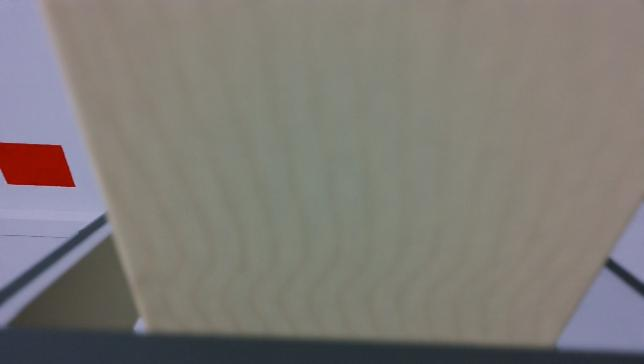

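Call:
move(
  joints={"right_gripper_m":0.05},
)

Call:
move(
  joints={"torso_squat_rad":0.85,"head_tilt_rad":0.9},
  min_time_s=1.5,
)

Call:
move(
  base={"x_m_s":-0.4,"for_s":1.25},
  cameras=["head_camera"],
)

Scene clock: 37.60 s.
Joint torques (N m): left_arm=[-1.29 -0.8 0.84 -0.46 -0.1 -0.58 -0.13] | right_arm=[-20.21 -0.84 -3.32 -10.52 0.89 0.56 -0.17]
External joint torques (N m): left_arm=[0.08 -0.95 0.82 0.09 -0.11 -0.16 -0.13] | right_arm=[-1.84 -1.07 -1.83 -0.82 0.13 0.21 -0.22]
Wrist force (N): left_arm=[-0.6 1.5 -7.0] | right_arm=[-7.9 0.9 0.9]
Wrist torque (N m): left_arm=[-0.32 0.08 0.09] | right_arm=[-0.09 -0.73 -0.22]
Wrist force, peak (N): left_arm=[-0.3 0.5 -8.2] | right_arm=[-8.9 0.8 1.3]
move: off_target
base_odometry: x=+0.430 y=+1.332 heading=+0.001
lidar_m: 0.45 1.08 1.46 3.77 2.19 1.55 1.49 1.56 2.07 1.32 0.89 1.04
base_status: not commanded
joint_positions: torso_squat_rad=+1.000 torso_shift_rad=+0.000 torso_pitch_rad=+0.000 torso_yaw_rad=+0.000 left_shoulder_pitch_rad=+0.037 left_shoulder_roll_rad=+0.004 left_shoulder_yaw_rad=-0.043 left_elbow_rad=-0.196 left_forearm_roll_rad=-0.014 left_wrist_pitch_rad=+0.002 left_hand_roll_rad=+0.027 left_gripper_m=+0.099 right_shoulder_pitch_rad=-0.539 right_shoulder_roll_rad=-0.015 right_shoulder_yaw_rad=+0.309 right_elbow_rad=-1.017 right_forearm_roll_rad=+1.531 right_wrist_pitch_rad=+0.431 right_hand_roll_rad=-1.755 right_gripper_m=+0.075 head_pan_rad=+0.000 head_tilt_rad=+0.800
joint_status: right_gripper_m off_target (ended at +0.075, target +0.050)
wheel_motors_off: 0
motor_effort: left_wheel=-9(10) right_wheel=+10(13)
chest: x=-0.2280 y=+0.0001 z=+0.9681 quat_wxyz=(+1.000, +0.000, +0.000, +0.000) (m; base frame)
left_hand: x=-0.1597 y=+0.2200 z=+0.2859 quat_wxyz=(+0.997, +0.000, -0.079, -0.009) (m; base frame)
right_hand: x=+0.3926 y=-0.0978 z=+0.7669 quat_wxyz=(+0.710, +0.000, -0.704, +0.001) (m; base frame)
pictures: none

Scene clock: 39.40 s.
Joint torques (N m): left_arm=[-1.16 -0.81 0.6 -0.46 -0.11 -0.72 0.03] | right_arm=[-32.61 -0.56 -3.23 -22.57 3.23 1.84 -0.02]
External joint torques (N m): left_arm=[0.18 -0.96 0.59 0.08 -0.11 -0.3 0.04] | right_arm=[-14.31 -0.81 -1.75 -12.88 2.47 1.49 -0.07]
Wrist force (N): left_arm=[0.6 1.6 -7.3] | right_arm=[-29.2 1.4 0.4]
Wrist torque (N m): left_arm=[-0.34 0.22 0.10] | right_arm=[-0.05 1.64 0.11]
Wrist force, peak (N): left_arm=[-0.1 1.4 -8.5] | right_arm=[-30.3 1.5 0.4]
move: done
base_odometry: x=+0.430 y=+1.332 heading=+0.001
lidar_m: 0.44 1.08 1.46 3.76 2.19 1.56 1.49 1.55 2.07 1.33 0.88 1.05
base_status: not commanded
joint_positions: torso_squat_rad=+0.850 torso_shift_rad=+0.000 torso_pitch_rad=+0.001 torso_yaw_rad=+0.000 left_shoulder_pitch_rad=+0.037 left_shoulder_roll_rad=+0.004 left_shoulder_yaw_rad=-0.043 left_elbow_rad=-0.196 left_forearm_roll_rad=-0.014 left_wrist_pitch_rad=+0.002 left_hand_roll_rad=+0.027 left_gripper_m=+0.099 right_shoulder_pitch_rad=-0.536 right_shoulder_roll_rad=-0.015 right_shoulder_yaw_rad=+0.309 right_elbow_rad=-1.014 right_forearm_roll_rad=+1.531 right_wrist_pitch_rad=+0.431 right_hand_roll_rad=-1.755 right_gripper_m=+0.074 head_pan_rad=+0.000 head_tilt_rad=+0.900
joint_status: all done
wheel_motors_off: 0
motor_effort: left_wheel=-9(10) right_wheel=+12(14)
chest: x=-0.2275 y=+0.0001 z=+1.0519 quat_wxyz=(+1.000, +0.000, +0.001, +0.000) (m; base frame)
left_hand: x=-0.1599 y=+0.2200 z=+0.3697 quat_wxyz=(+0.997, +0.000, -0.079, -0.009) (m; base frame)
right_hand: x=+0.3921 y=-0.0988 z=+0.8468 quat_wxyz=(+0.712, +0.000, -0.702, +0.001) (m; base frame)
pictures: none

Scene clock: 42.07 s.
Joint torques (N m): left_arm=[-2 -0.75 0.85 -0.32 -0.13 -0.6 0] | right_arm=[-33.66 -0.41 -3.16 -23.04 3.38 1.62 -0.1]
External joint torques (N m): left_arm=[-0.65 -0.9 0.84 0.22 -0.13 -0.18 0] | right_arm=[-15.36 -0.66 -1.68 -13.35 2.62 1.2 -0.15]
Wrist force (N): left_arm=[0.4 0.8 -7.6] | right_arm=[-28.6 1.3 0.4]
Wrist torque (N m): left_arm=[-0.26 0.18 0.08] | right_arm=[-0.13 1.79 0.09]
Wrist force, peak (N): left_arm=[0.3 1.9 -8.5] | right_arm=[-30.5 1.2 -0.7]
move: done
base_odometry: x=-0.077 y=+1.332 heading=+0.000
lidar_m: 0.97 1.58 2.12 4.26 1.46 1.02 0.99 1.02 1.37 3.43 1.48 1.24
base_status: done (sent for 1.27 of 1.27 s)
joint_positions: torso_squat_rad=+0.850 torso_shift_rad=+0.000 torso_pitch_rad=+0.001 torso_yaw_rad=+0.000 left_shoulder_pitch_rad=+0.037 left_shoulder_roll_rad=+0.004 left_shoulder_yaw_rad=-0.043 left_elbow_rad=-0.196 left_forearm_roll_rad=-0.014 left_wrist_pitch_rad=+0.002 left_hand_roll_rad=+0.027 left_gripper_m=+0.099 right_shoulder_pitch_rad=-0.535 right_shoulder_roll_rad=-0.015 right_shoulder_yaw_rad=+0.309 right_elbow_rad=-1.014 right_forearm_roll_rad=+1.531 right_wrist_pitch_rad=+0.431 right_hand_roll_rad=-1.755 right_gripper_m=+0.074 head_pan_rad=+0.000 head_tilt_rad=+0.900
joint_status: not commanded
wheel_motors_off: 0
motor_effort: left_wheel=-16(38) right_wheel=+17(51)
chest: x=-0.2276 y=+0.0001 z=+1.0520 quat_wxyz=(+1.000, +0.000, +0.000, +0.000) (m; base frame)
left_hand: x=-0.1600 y=+0.2200 z=+0.3697 quat_wxyz=(+0.997, +0.000, -0.079, -0.009) (m; base frame)
right_hand: x=+0.3920 y=-0.0989 z=+0.8467 quat_wxyz=(+0.713, +0.000, -0.702, +0.001) (m; base frame)
pictures: head_camera
camera_calibration:
head_camera: T_world_to_cam=[[-0.00763234, -0.999502, -0.0306344, 0.0359034], [-0.747093, 0.0260627, -0.664209, 0.729746], [0.664676, 0.0178172, -0.746919, 1.01684], [0, 0, 0, 1]] pos_world=[-0.130404, -0.00125081, 1.2453]

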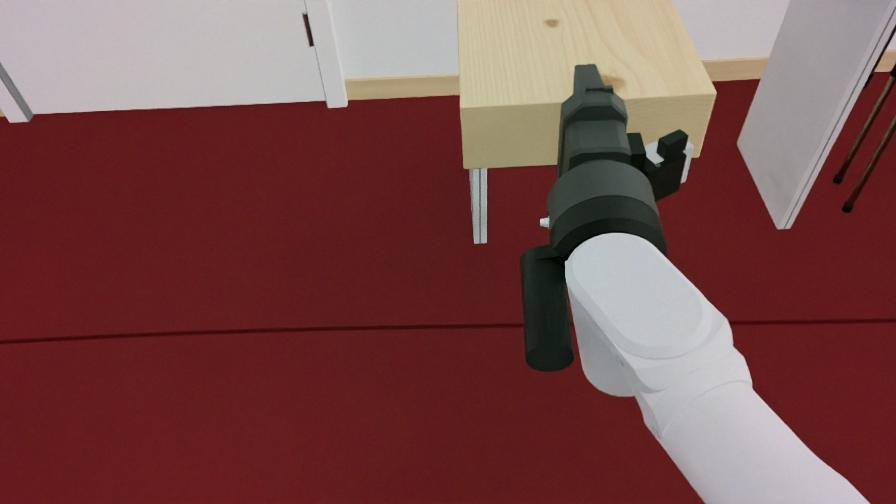

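Call:
move(
  base={"turn_rad_s":-0.8,"for_s":1.77},
  joints={"right_shoulder_pitch_rad":-0.65,"right_shoulder_roll_rad":-1.372,"right_shoulder_yaw_rad":0.839,"right_elbow_rad":-1.787,"right_forearm_roll_rad":0.881,"right_wrist_pitch_rad":-0.704,"right_hand_roll_rad":-1.803},
  min_time_s=3,
  cameras=["head_camera"],
)

Call:
move(
  base={"x_m_s":0.6,"for_s":2.54},
)

Call:
move(
  base={"turn_rad_s":0.8,"for_s":1.77},
  cameras=["head_camera"],
)

Scene clock: 53.53 s.
Joint torques (N m): left_arm=[-1.98 -0.62 0.7 -0.52 -0.08 -0.63 -0.04] | right_arm=[-25.32 -14.41 -18.81 -3.7 -4.78 3.45 -0.34]
External joint torques (N m): left_arm=[-0.63 -0.77 0.69 0.02 -0.08 -0.21 -0.04] | right_arm=[-11.05 -1.77 -8.11 -2.34 -3.75 2.75 -0.38]
Wrist force (N): left_arm=[0.0 1.1 -7.5] | right_arm=[-22.4 6.4 -15.0]
Wrist torque (N m): left_arm=[-0.27 0.17 0.08] | right_arm=[0.11 1.35 0.14]
Wrist force, peak (N): left_arm=[-0.5 1.1 -8.7] | right_arm=[-30.5 -0.2 0.7]
move: done
base_odometry: x=-0.077 y=+1.332 heading=-1.413
lidar_m: 2.18 1.24 1.26 0.97 1.69 2.57 2.69 1.26 1.00 0.99 1.06 1.59
base_status: done (sent for 1.77 of 1.77 s)
joint_positions: torso_squat_rad=+0.850 torso_shift_rad=+0.000 torso_pitch_rad=+0.001 torso_yaw_rad=+0.000 left_shoulder_pitch_rad=+0.037 left_shoulder_roll_rad=+0.004 left_shoulder_yaw_rad=-0.043 left_elbow_rad=-0.196 left_forearm_roll_rad=-0.014 left_wrist_pitch_rad=+0.002 left_hand_roll_rad=+0.027 left_gripper_m=+0.099 right_shoulder_pitch_rad=-0.647 right_shoulder_roll_rad=-1.372 right_shoulder_yaw_rad=+0.841 right_elbow_rad=-1.786 right_forearm_roll_rad=+0.882 right_wrist_pitch_rad=-0.705 right_hand_roll_rad=-1.803 right_gripper_m=+0.074 head_pan_rad=+0.000 head_tilt_rad=+0.900
joint_status: all done
wheel_motors_off: 0
motor_effort: left_wheel=+17(52) right_wheel=+6(50)
chest: x=-0.2277 y=+0.0000 z=+1.0519 quat_wxyz=(+1.000, +0.000, +0.000, +0.000) (m; base frame)
left_hand: x=-0.1600 y=+0.2200 z=+0.3697 quat_wxyz=(+0.997, +0.000, -0.079, -0.009) (m; base frame)
right_hand: x=+0.1832 y=-0.1879 z=+0.9063 quat_wxyz=(+0.671, +0.213, -0.406, +0.583) (m; base frame)
pictures: head_camera
camera_calibration:
head_camera: T_world_to_cam=[[-0.00763325, -0.999497, -0.030778, 0.0359815], [-0.746958, 0.0261624, -0.664357, 0.729876], [0.664828, 0.0179187, -0.746782, 1.01675], [0, 0, 0, 1]] pos_world=[-0.130504, -0.00135077, 1.2453]

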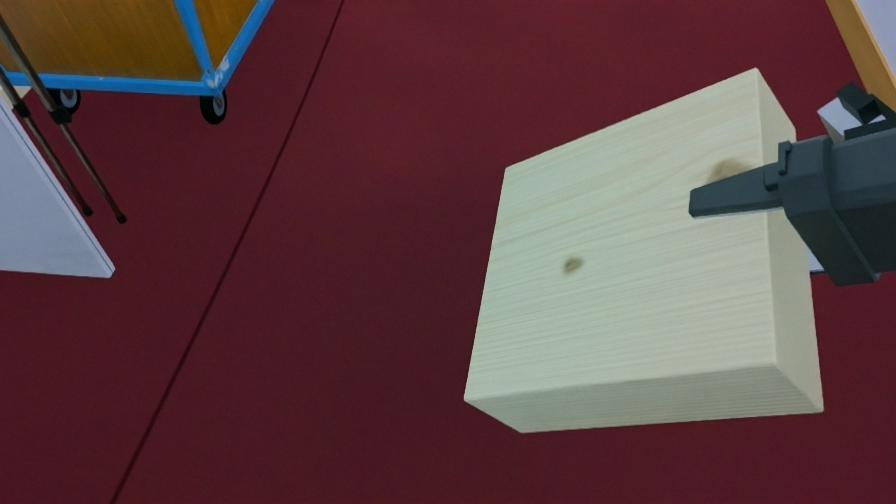

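Scene clock: 57.70 s.
Joint torques (N m): left_arm=[-1.04 -0.76 0.54 -0.34 0.01 -0.74 0] | right_arm=[-24.54 -13.64 -19.11 -3.8 -4.72 3.25 -0.45]
External joint torques (N m): left_arm=[0.32 -0.91 0.53 0.21 0.01 -0.32 0.01] | right_arm=[-10.26 -1 -8.41 -2.44 -3.69 2.55 -0.49]
Wrist force (N): left_arm=[0.3 2.0 -7.5] | right_arm=[-22.4 6.9 -14.5]
Wrist torque (N m): left_arm=[-0.38 0.17 0.09] | right_arm=[0.17 1.38 0.12]
Wrist force, peak (N): left_arm=[-0.4 1.7 -8.5] | right_arm=[-23.9 3.6 -16.1]
move: done
base_odometry: x=+0.161 y=-0.169 heading=-1.413
lidar_m: 3.87 0.79 0.63 0.61 0.68 1.65 3.18 1.51 1.19 1.16 1.26 1.87
base_status: done (sent for 2.53 of 2.53 s)
joint_positions: torso_squat_rad=+0.850 torso_shift_rad=+0.000 torso_pitch_rad=+0.001 torso_yaw_rad=+0.000 left_shoulder_pitch_rad=+0.037 left_shoulder_roll_rad=+0.004 left_shoulder_yaw_rad=-0.043 left_elbow_rad=-0.196 left_forearm_roll_rad=-0.014 left_wrist_pitch_rad=+0.002 left_hand_roll_rad=+0.027 left_gripper_m=+0.099 right_shoulder_pitch_rad=-0.648 right_shoulder_roll_rad=-1.372 right_shoulder_yaw_rad=+0.841 right_elbow_rad=-1.786 right_forearm_roll_rad=+0.882 right_wrist_pitch_rad=-0.705 right_hand_roll_rad=-1.803 right_gripper_m=+0.074 head_pan_rad=+0.000 head_tilt_rad=+0.900
joint_status: not commanded
wheel_motors_off: 0
motor_effort: left_wheel=+1(53) right_wheel=-1(55)
chest: x=-0.2277 y=+0.0000 z=+1.0519 quat_wxyz=(+1.000, +0.000, +0.000, +0.000) (m; base frame)
left_hand: x=-0.1598 y=+0.2200 z=+0.3697 quat_wxyz=(+0.997, +0.000, -0.079, -0.009) (m; base frame)
right_hand: x=+0.1832 y=-0.1879 z=+0.9065 quat_wxyz=(+0.671, +0.213, -0.406, +0.583) (m; base frame)
pictures: none

Scene clock: 61.40 s.
Joint torques (N m): left_arm=[-1.12 -0.82 0.82 -0.27 -0.04 -0.63 -0.06] | right_arm=[-23.85 -13.82 -19.09 -3.69 -4.65 3.34 -0.37]
External joint torques (N m): left_arm=[0.24 -0.98 0.81 0.28 -0.04 -0.21 -0.05] | right_arm=[-9.57 -1.19 -8.38 -2.33 -3.62 2.64 -0.41]
Wrist force (N): left_arm=[-0.3 1.6 -8.0] | right_arm=[-22.0 6.2 -15.0]
Wrist torque (N m): left_arm=[-0.36 0.14 0.10] | right_arm=[0.20 1.36 0.12]
Wrist force, peak (N): left_arm=[0.1 1.4 -8.6] | right_arm=[-23.1 6.0 -16.0]
move: done
base_odometry: x=+0.161 y=-0.169 heading=+0.000
lidar_m: 0.62 0.65 1.64 4.92 1.70 1.21 1.15 1.20 1.61 4.06 0.92 0.66
base_status: done (sent for 1.77 of 1.77 s)
joint_positions: torso_squat_rad=+0.850 torso_shift_rad=+0.000 torso_pitch_rad=+0.001 torso_yaw_rad=+0.000 left_shoulder_pitch_rad=+0.037 left_shoulder_roll_rad=+0.004 left_shoulder_yaw_rad=-0.043 left_elbow_rad=-0.196 left_forearm_roll_rad=-0.014 left_wrist_pitch_rad=+0.002 left_hand_roll_rad=+0.027 left_gripper_m=+0.099 right_shoulder_pitch_rad=-0.648 right_shoulder_roll_rad=-1.372 right_shoulder_yaw_rad=+0.841 right_elbow_rad=-1.786 right_forearm_roll_rad=+0.882 right_wrist_pitch_rad=-0.705 right_hand_roll_rad=-1.803 right_gripper_m=+0.074 head_pan_rad=+0.000 head_tilt_rad=+0.900
joint_status: not commanded
wheel_motors_off: 0
motor_effort: left_wheel=+2(46) right_wheel=+17(42)
chest: x=-0.2277 y=+0.0000 z=+1.0519 quat_wxyz=(+1.000, +0.000, +0.000, +0.000) (m; base frame)
left_hand: x=-0.1598 y=+0.2200 z=+0.3697 quat_wxyz=(+0.997, +0.000, -0.079, -0.009) (m; base frame)
right_hand: x=+0.1832 y=-0.1880 z=+0.9065 quat_wxyz=(+0.671, +0.213, -0.406, +0.583) (m; base frame)
pictures: head_camera
camera_calibration:
head_camera: T_world_to_cam=[[-0.00763131, -0.999497, -0.0307759, 0.0359784], [-0.746907, 0.026161, -0.664413, 0.729878], [0.664884, 0.0179164, -0.746731, 1.01676], [0, 0, 0, 1]] pos_world=[-0.130604, -0.00135077, 1.2453]

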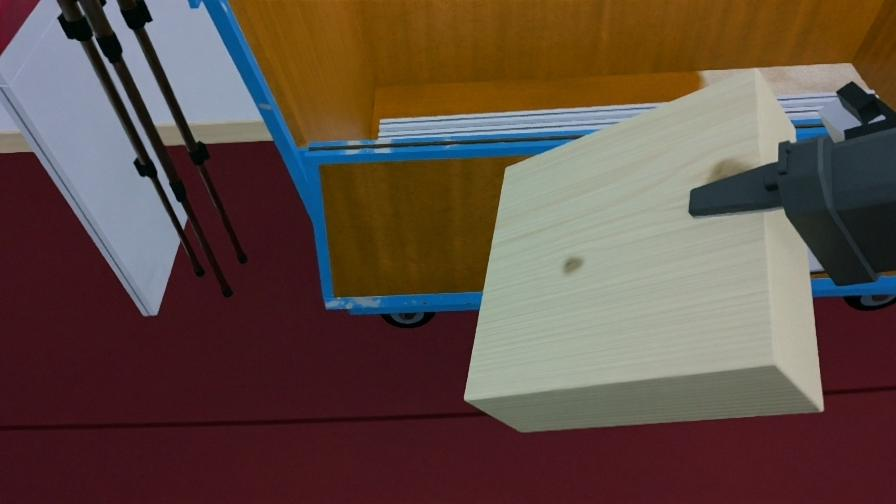

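Call:
move(
  base={"x_m_s":0.3,"for_s":1.367},
  joints={"right_shoulder_pitch_rad":-0.95,"head_tilt_rad":0.6},
)

Call:
move(
  joints={"torso_pitch_rad":0.97,"torso_shift_rad":0.25,"right_shoulder_pitch_rad":-1.75,"head_tilt_rad":0.5},
  min_time_s=3.5,
  cameras=["head_camera"],
)

Scene clock: 67.73 s.
Joint torques (N m): left_arm=[-1.25 -0.64 0.83 -0.51 -0.1 -0.68 0.01] | right_arm=[-25.9 -11.43 -20.18 0 -4.09 5.3 -0.34]
External joint torques (N m): left_arm=[0.1 -0.79 0.82 0.04 -0.1 -0.25 0.02] | right_arm=[-9.86 -0.71 -8.96 -0.1 -3.17 4.13 -0.37]
Wrist force (N): left_arm=[0.0 0.7 -8.0] | right_arm=[-21.4 13.0 -13.3]
Wrist torque (N m): left_arm=[-0.22 0.16 0.09] | right_arm=[0.62 1.33 0.17]
Wrist force, peak (N): left_arm=[-0.1 1.4 -8.7] | right_arm=[-28.2 10.0 -14.8]
move: done
base_odometry: x=+0.571 y=-0.169 heading=+0.000
lidar_m: 0.20 0.22 0.29 1.48 2.30 1.63 1.56 1.64 2.17 0.93 0.30 0.22
base_status: done (sent for 1.37 of 1.37 s)
joint_positions: torso_squat_rad=+0.850 torso_shift_rad=+0.000 torso_pitch_rad=+0.001 torso_yaw_rad=+0.000 left_shoulder_pitch_rad=+0.037 left_shoulder_roll_rad=+0.004 left_shoulder_yaw_rad=-0.043 left_elbow_rad=-0.196 left_forearm_roll_rad=-0.014 left_wrist_pitch_rad=+0.002 left_hand_roll_rad=+0.027 left_gripper_m=+0.099 right_shoulder_pitch_rad=-0.948 right_shoulder_roll_rad=-1.372 right_shoulder_yaw_rad=+0.841 right_elbow_rad=-1.787 right_forearm_roll_rad=+0.882 right_wrist_pitch_rad=-0.705 right_hand_roll_rad=-1.803 right_gripper_m=+0.074 head_pan_rad=+0.000 head_tilt_rad=+0.600
joint_status: all done
wheel_motors_off: 0
motor_effort: left_wheel=+9(44) right_wheel=-8(54)
chest: x=-0.2276 y=+0.0000 z=+1.0519 quat_wxyz=(+1.000, +0.000, +0.000, +0.000) (m; base frame)
left_hand: x=-0.1598 y=+0.2200 z=+0.3697 quat_wxyz=(+0.997, +0.000, -0.079, -0.009) (m; base frame)
right_hand: x=+0.2241 y=-0.1431 z=+1.0289 quat_wxyz=(+0.577, +0.149, -0.484, +0.641) (m; base frame)
pictures: none

Scene clock: 71.53 s.
Joint torques (N m): left_arm=[19.97 -0.79 0.71 8.75 -0.02 1.27 0.03] | right_arm=[-27.89 -10.4 -20.32 -5.1 -5.25 3.88 -0.34]
External joint torques (N m): left_arm=[-1.86 -1.18 0.66 0.15 0 -0.11 -0.01] | right_arm=[-12.2 -0.44 -9.45 -2.93 -4.15 3.03 -0.39]
Wrist force (N): left_arm=[5.6 1.4 -5.7] | right_arm=[-24.9 7.2 -11.2]
Wrist torque (N m): left_arm=[-0.28 0.45 0.05] | right_arm=[0.24 1.56 0.19]
Wrist force, peak (N): left_arm=[6.2 1.4 -6.7] | right_arm=[-27.8 7.7 -12.7]
move: done
base_odometry: x=+0.571 y=-0.169 heading=+0.000
lidar_m: 0.20 0.21 0.30 1.50 2.28 1.64 1.56 1.63 2.16 0.96 0.31 0.22
base_status: not commanded
joint_positions: torso_squat_rad=+0.850 torso_shift_rad=+0.250 torso_pitch_rad=+0.970 torso_yaw_rad=+0.000 left_shoulder_pitch_rad=+0.037 left_shoulder_roll_rad=+0.004 left_shoulder_yaw_rad=-0.043 left_elbow_rad=-0.196 left_forearm_roll_rad=-0.014 left_wrist_pitch_rad=+0.002 left_hand_roll_rad=+0.027 left_gripper_m=+0.099 right_shoulder_pitch_rad=-1.747 right_shoulder_roll_rad=-1.372 right_shoulder_yaw_rad=+0.841 right_elbow_rad=-1.786 right_forearm_roll_rad=+0.882 right_wrist_pitch_rad=-0.705 right_hand_roll_rad=-1.803 right_gripper_m=+0.074 head_pan_rad=+0.000 head_tilt_rad=+0.500
joint_status: all done
wheel_motors_off: 0
motor_effort: left_wheel=+2(12) right_wheel=-5(9)
chest: x=+0.1418 y=+0.0000 z=+0.9030 quat_wxyz=(+0.885, +0.000, +0.466, +0.000) (m; base frame)
left_hand: x=-0.3825 y=+0.2200 z=+0.4612 quat_wxyz=(+0.919, -0.004, +0.395, -0.008) (m; base frame)
right_hand: x=+0.5974 y=-0.0253 z=+0.7721 quat_wxyz=(+0.535, +0.307, -0.439, +0.653) (m; base frame)
pictures: head_camera
camera_calibration:
head_camera: T_world_to_cam=[[-0.0229345, -0.999502, -0.0216947, 0.0280902], [-0.98726, 0.0260607, -0.156969, 0.523484], [0.157456, 0.0178183, -0.987365, 0.880259], [0, 0, 0, 1]] pos_world=[0.378856, -0.00125082, 0.951918]

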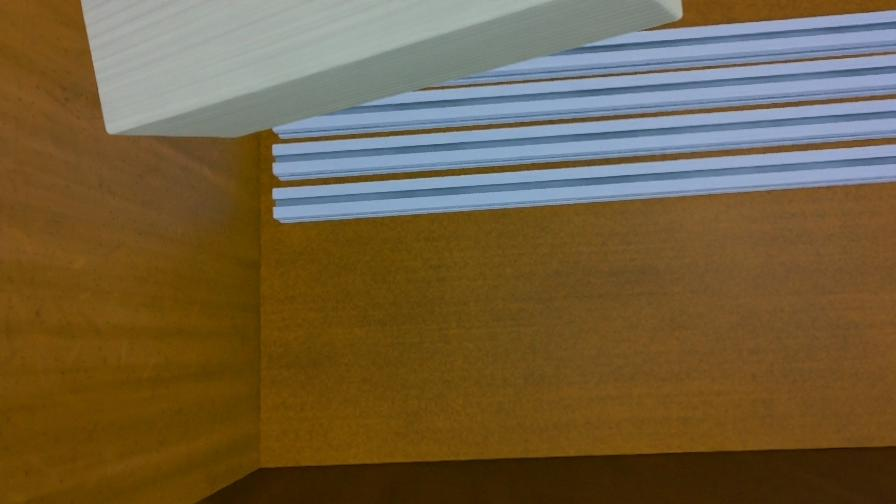

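Call:
move(
  target={"side":"right","x":0.48,"y":-0.06,"z":0.72,"quat_wxyz":[0.612,0.354,-0.354,0.612]},
  min_time_s=1.5,
)

Call:
move(
  target={"side":"right","x":0.405,"y":-0.05,"z":0.6,"quat_wxyz":[0.612,0.354,-0.354,0.612]},
  min_time_s=1.5,
)

Call:
move(
  target={"side":"right","x":0.402,"y":-0.04,"z":0.475,"quat_wxyz":[0.612,0.354,-0.354,0.612]},
  min_time_s=1.5,
  cameras=["head_camera"],
)

Scene clock: 77.97 s.
Joint torques (N m): left_arm=[20.12 -0.54 0.93 8.68 -0.01 1.2 0.1] | right_arm=[-16.92 -10.25 -14.92 -7.24 -4.18 2.55 -0.48]
External joint torques (N m): left_arm=[-1.7 -0.93 0.88 0.07 0.01 -0.18 0.06] | right_arm=[-6.71 0.79 -5.93 -4.64 -3.36 2.02 -0.52]
Wrist force (N): left_arm=[5.2 1.4 -5.9] | right_arm=[-24.0 0.8 -12.7]
Wrist torque (N m): left_arm=[-0.28 0.42 0.07] | right_arm=[-0.33 1.52 0.22]
Wrist force, peak (N): left_arm=[5.5 1.4 -7.0] | right_arm=[-26.5 5.4 -10.9]
move: done
base_odometry: x=+0.571 y=-0.169 heading=+0.000
lidar_m: 0.20 0.21 0.30 1.50 2.30 1.64 1.56 1.64 2.17 0.95 0.32 0.21
base_status: not commanded
joint_positions: torso_squat_rad=+0.850 torso_shift_rad=+0.250 torso_pitch_rad=+0.970 torso_yaw_rad=+0.000 left_shoulder_pitch_rad=+0.037 left_shoulder_roll_rad=+0.004 left_shoulder_yaw_rad=-0.043 left_elbow_rad=-0.196 left_forearm_roll_rad=-0.014 left_wrist_pitch_rad=+0.002 left_hand_roll_rad=+0.027 left_gripper_m=+0.099 right_shoulder_pitch_rad=-1.492 right_shoulder_roll_rad=-1.652 right_shoulder_yaw_rad=+0.910 right_elbow_rad=-2.193 right_forearm_roll_rad=+0.840 right_wrist_pitch_rad=-0.488 right_hand_roll_rad=-1.921 right_gripper_m=+0.074 head_pan_rad=+0.000 head_tilt_rad=+0.500
joint_status: all done
wheel_motors_off: 0
motor_effort: left_wheel=+2(3) right_wheel=-3(5)
chest: x=+0.1417 y=+0.0000 z=+0.9031 quat_wxyz=(+0.885, +0.000, +0.466, +0.000) (m; base frame)
left_hand: x=-0.3825 y=+0.2200 z=+0.4612 quat_wxyz=(+0.919, -0.004, +0.395, -0.008) (m; base frame)
right_hand: x=+0.4796 y=-0.0607 z=+0.7190 quat_wxyz=(+0.613, +0.354, -0.349, +0.614) (m; base frame)
right_hand_status: reached (checked arc, planned for 1.5 s): 1 mm and 0.7 deg off.
pictures: none

Scene clock: 79.80 s.
Joint torques (N m): left_arm=[19.91 -0.54 0.75 8.66 -0.11 1.19 0.04] | right_arm=[-12.41 -5.14 -11.2 -14.24 -2.08 0.72 -0.07]
External joint torques (N m): left_arm=[-1.92 -0.93 0.7 0.06 -0.09 -0.18 0] | right_arm=[-4.76 5.05 -4.62 -8.35 -1.66 0.58 -0.12]
Wrist force (N): left_arm=[5.9 1.6 -5.5] | right_arm=[-24.6 1.2 -12.6]
Wrist torque (N m): left_arm=[-0.31 0.51 0.05] | right_arm=[-0.28 1.50 0.05]
Wrist force, peak (N): left_arm=[5.9 1.2 -6.9] | right_arm=[-25.4 1.0 -13.6]
move: done
base_odometry: x=+0.571 y=-0.169 heading=+0.000
lidar_m: 0.20 0.22 0.30 1.50 2.31 1.63 1.56 1.63 2.18 0.95 0.31 0.21
base_status: not commanded
joint_positions: torso_squat_rad=+0.850 torso_shift_rad=+0.250 torso_pitch_rad=+0.970 torso_yaw_rad=+0.000 left_shoulder_pitch_rad=+0.037 left_shoulder_roll_rad=+0.004 left_shoulder_yaw_rad=-0.043 left_elbow_rad=-0.196 left_forearm_roll_rad=-0.014 left_wrist_pitch_rad=+0.002 left_hand_roll_rad=+0.027 left_gripper_m=+0.099 right_shoulder_pitch_rad=-1.225 right_shoulder_roll_rad=-1.454 right_shoulder_yaw_rad=+1.094 right_elbow_rad=-2.154 right_forearm_roll_rad=+0.992 right_wrist_pitch_rad=-0.234 right_hand_roll_rad=-1.655 right_gripper_m=+0.074 head_pan_rad=+0.000 head_tilt_rad=+0.500
joint_status: all done
wheel_motors_off: 0
motor_effort: left_wheel=+2(3) right_wheel=-2(4)
chest: x=+0.1417 y=+0.0000 z=+0.9031 quat_wxyz=(+0.885, +0.000, +0.466, +0.000) (m; base frame)
left_hand: x=-0.3825 y=+0.2200 z=+0.4612 quat_wxyz=(+0.919, -0.004, +0.395, -0.008) (m; base frame)
right_hand: x=+0.4050 y=-0.0512 z=+0.5988 quat_wxyz=(+0.613, +0.353, -0.353, +0.612) (m; base frame)
right_hand_status: reached (checked arc, planned for 1.5 s): 2 mm and 0.3 deg off.
pictures: none

Scene clock: 81.63 s.
Joint torques (N m): left_arm=[20.28 -0.44 0.95 8.52 -0.12 1.14 0.1] | right_arm=[-10.79 -2.04 -9.84 -16.07 -3.44 -3.48 -0.14]
External joint torques (N m): left_arm=[-1.55 -0.83 0.9 -0.09 -0.1 -0.23 0.06] | right_arm=[-3.7 6.12 -4.42 -9.76 -2.83 -2.95 -0.18]
Wrist force (N): left_arm=[5.4 1.2 -6.0] | right_arm=[-23.9 -1.5 -13.4]
Wrist torque (N m): left_arm=[-0.30 0.43 0.05] | right_arm=[-0.69 1.48 0.12]
Wrist force, peak (N): left_arm=[6.0 0.9 -6.7] | right_arm=[-26.4 0.1 -13.4]
move: done
base_odometry: x=+0.571 y=-0.169 heading=+0.000
lidar_m: 0.19 0.21 0.30 1.50 2.30 1.64 1.56 1.62 2.18 0.94 0.32 0.22
base_status: not commanded
joint_positions: torso_squat_rad=+0.850 torso_shift_rad=+0.250 torso_pitch_rad=+0.970 torso_yaw_rad=+0.000 left_shoulder_pitch_rad=+0.037 left_shoulder_roll_rad=+0.004 left_shoulder_yaw_rad=-0.043 left_elbow_rad=-0.196 left_forearm_roll_rad=-0.014 left_wrist_pitch_rad=+0.002 left_hand_roll_rad=+0.027 left_gripper_m=+0.099 right_shoulder_pitch_rad=-1.059 right_shoulder_roll_rad=-1.064 right_shoulder_yaw_rad=+0.995 right_elbow_rad=-1.653 right_forearm_roll_rad=+0.883 right_wrist_pitch_rad=-0.407 right_hand_roll_rad=-1.246 right_gripper_m=+0.074 head_pan_rad=+0.000 head_tilt_rad=+0.500
joint_status: all done
wheel_motors_off: 0
motor_effort: left_wheel=+2(2) right_wheel=-2(5)
chest: x=+0.1417 y=+0.0000 z=+0.9031 quat_wxyz=(+0.885, +0.000, +0.466, +0.000) (m; base frame)
left_hand: x=-0.3825 y=+0.2200 z=+0.4612 quat_wxyz=(+0.919, -0.004, +0.395, -0.008) (m; base frame)
right_hand: x=+0.4019 y=-0.0420 z=+0.4740 quat_wxyz=(+0.616, +0.349, -0.351, +0.613) (m; base frame)
right_hand_status: reached (checked arc, planned for 1.5 s): 2 mm and 0.8 deg off.
pictures: head_camera
camera_calibration:
head_camera: T_world_to_cam=[[-0.0229321, -0.999502, -0.0216964, 0.0280887], [-0.987244, 0.0260604, -0.157067, 0.523472], [0.157554, 0.0178178, -0.98735, 0.880223], [0, 0, 0, 1]] pos_world=[0.378756, -0.00125082, 0.951917]

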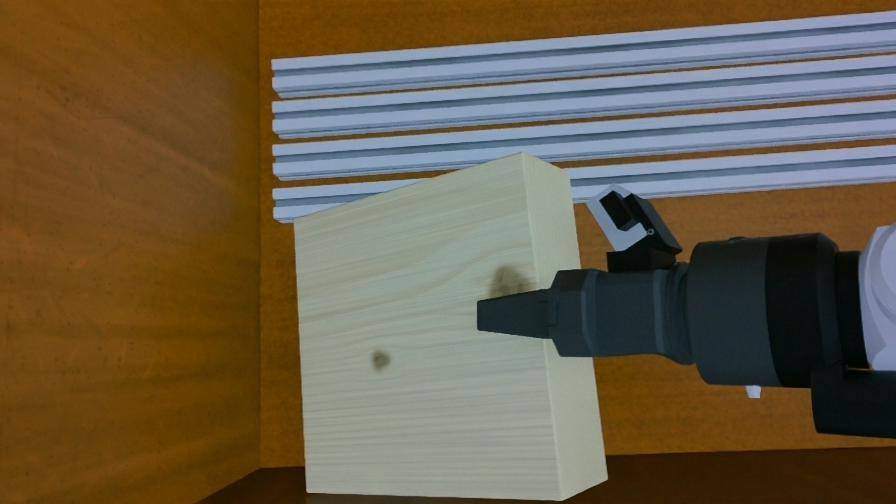

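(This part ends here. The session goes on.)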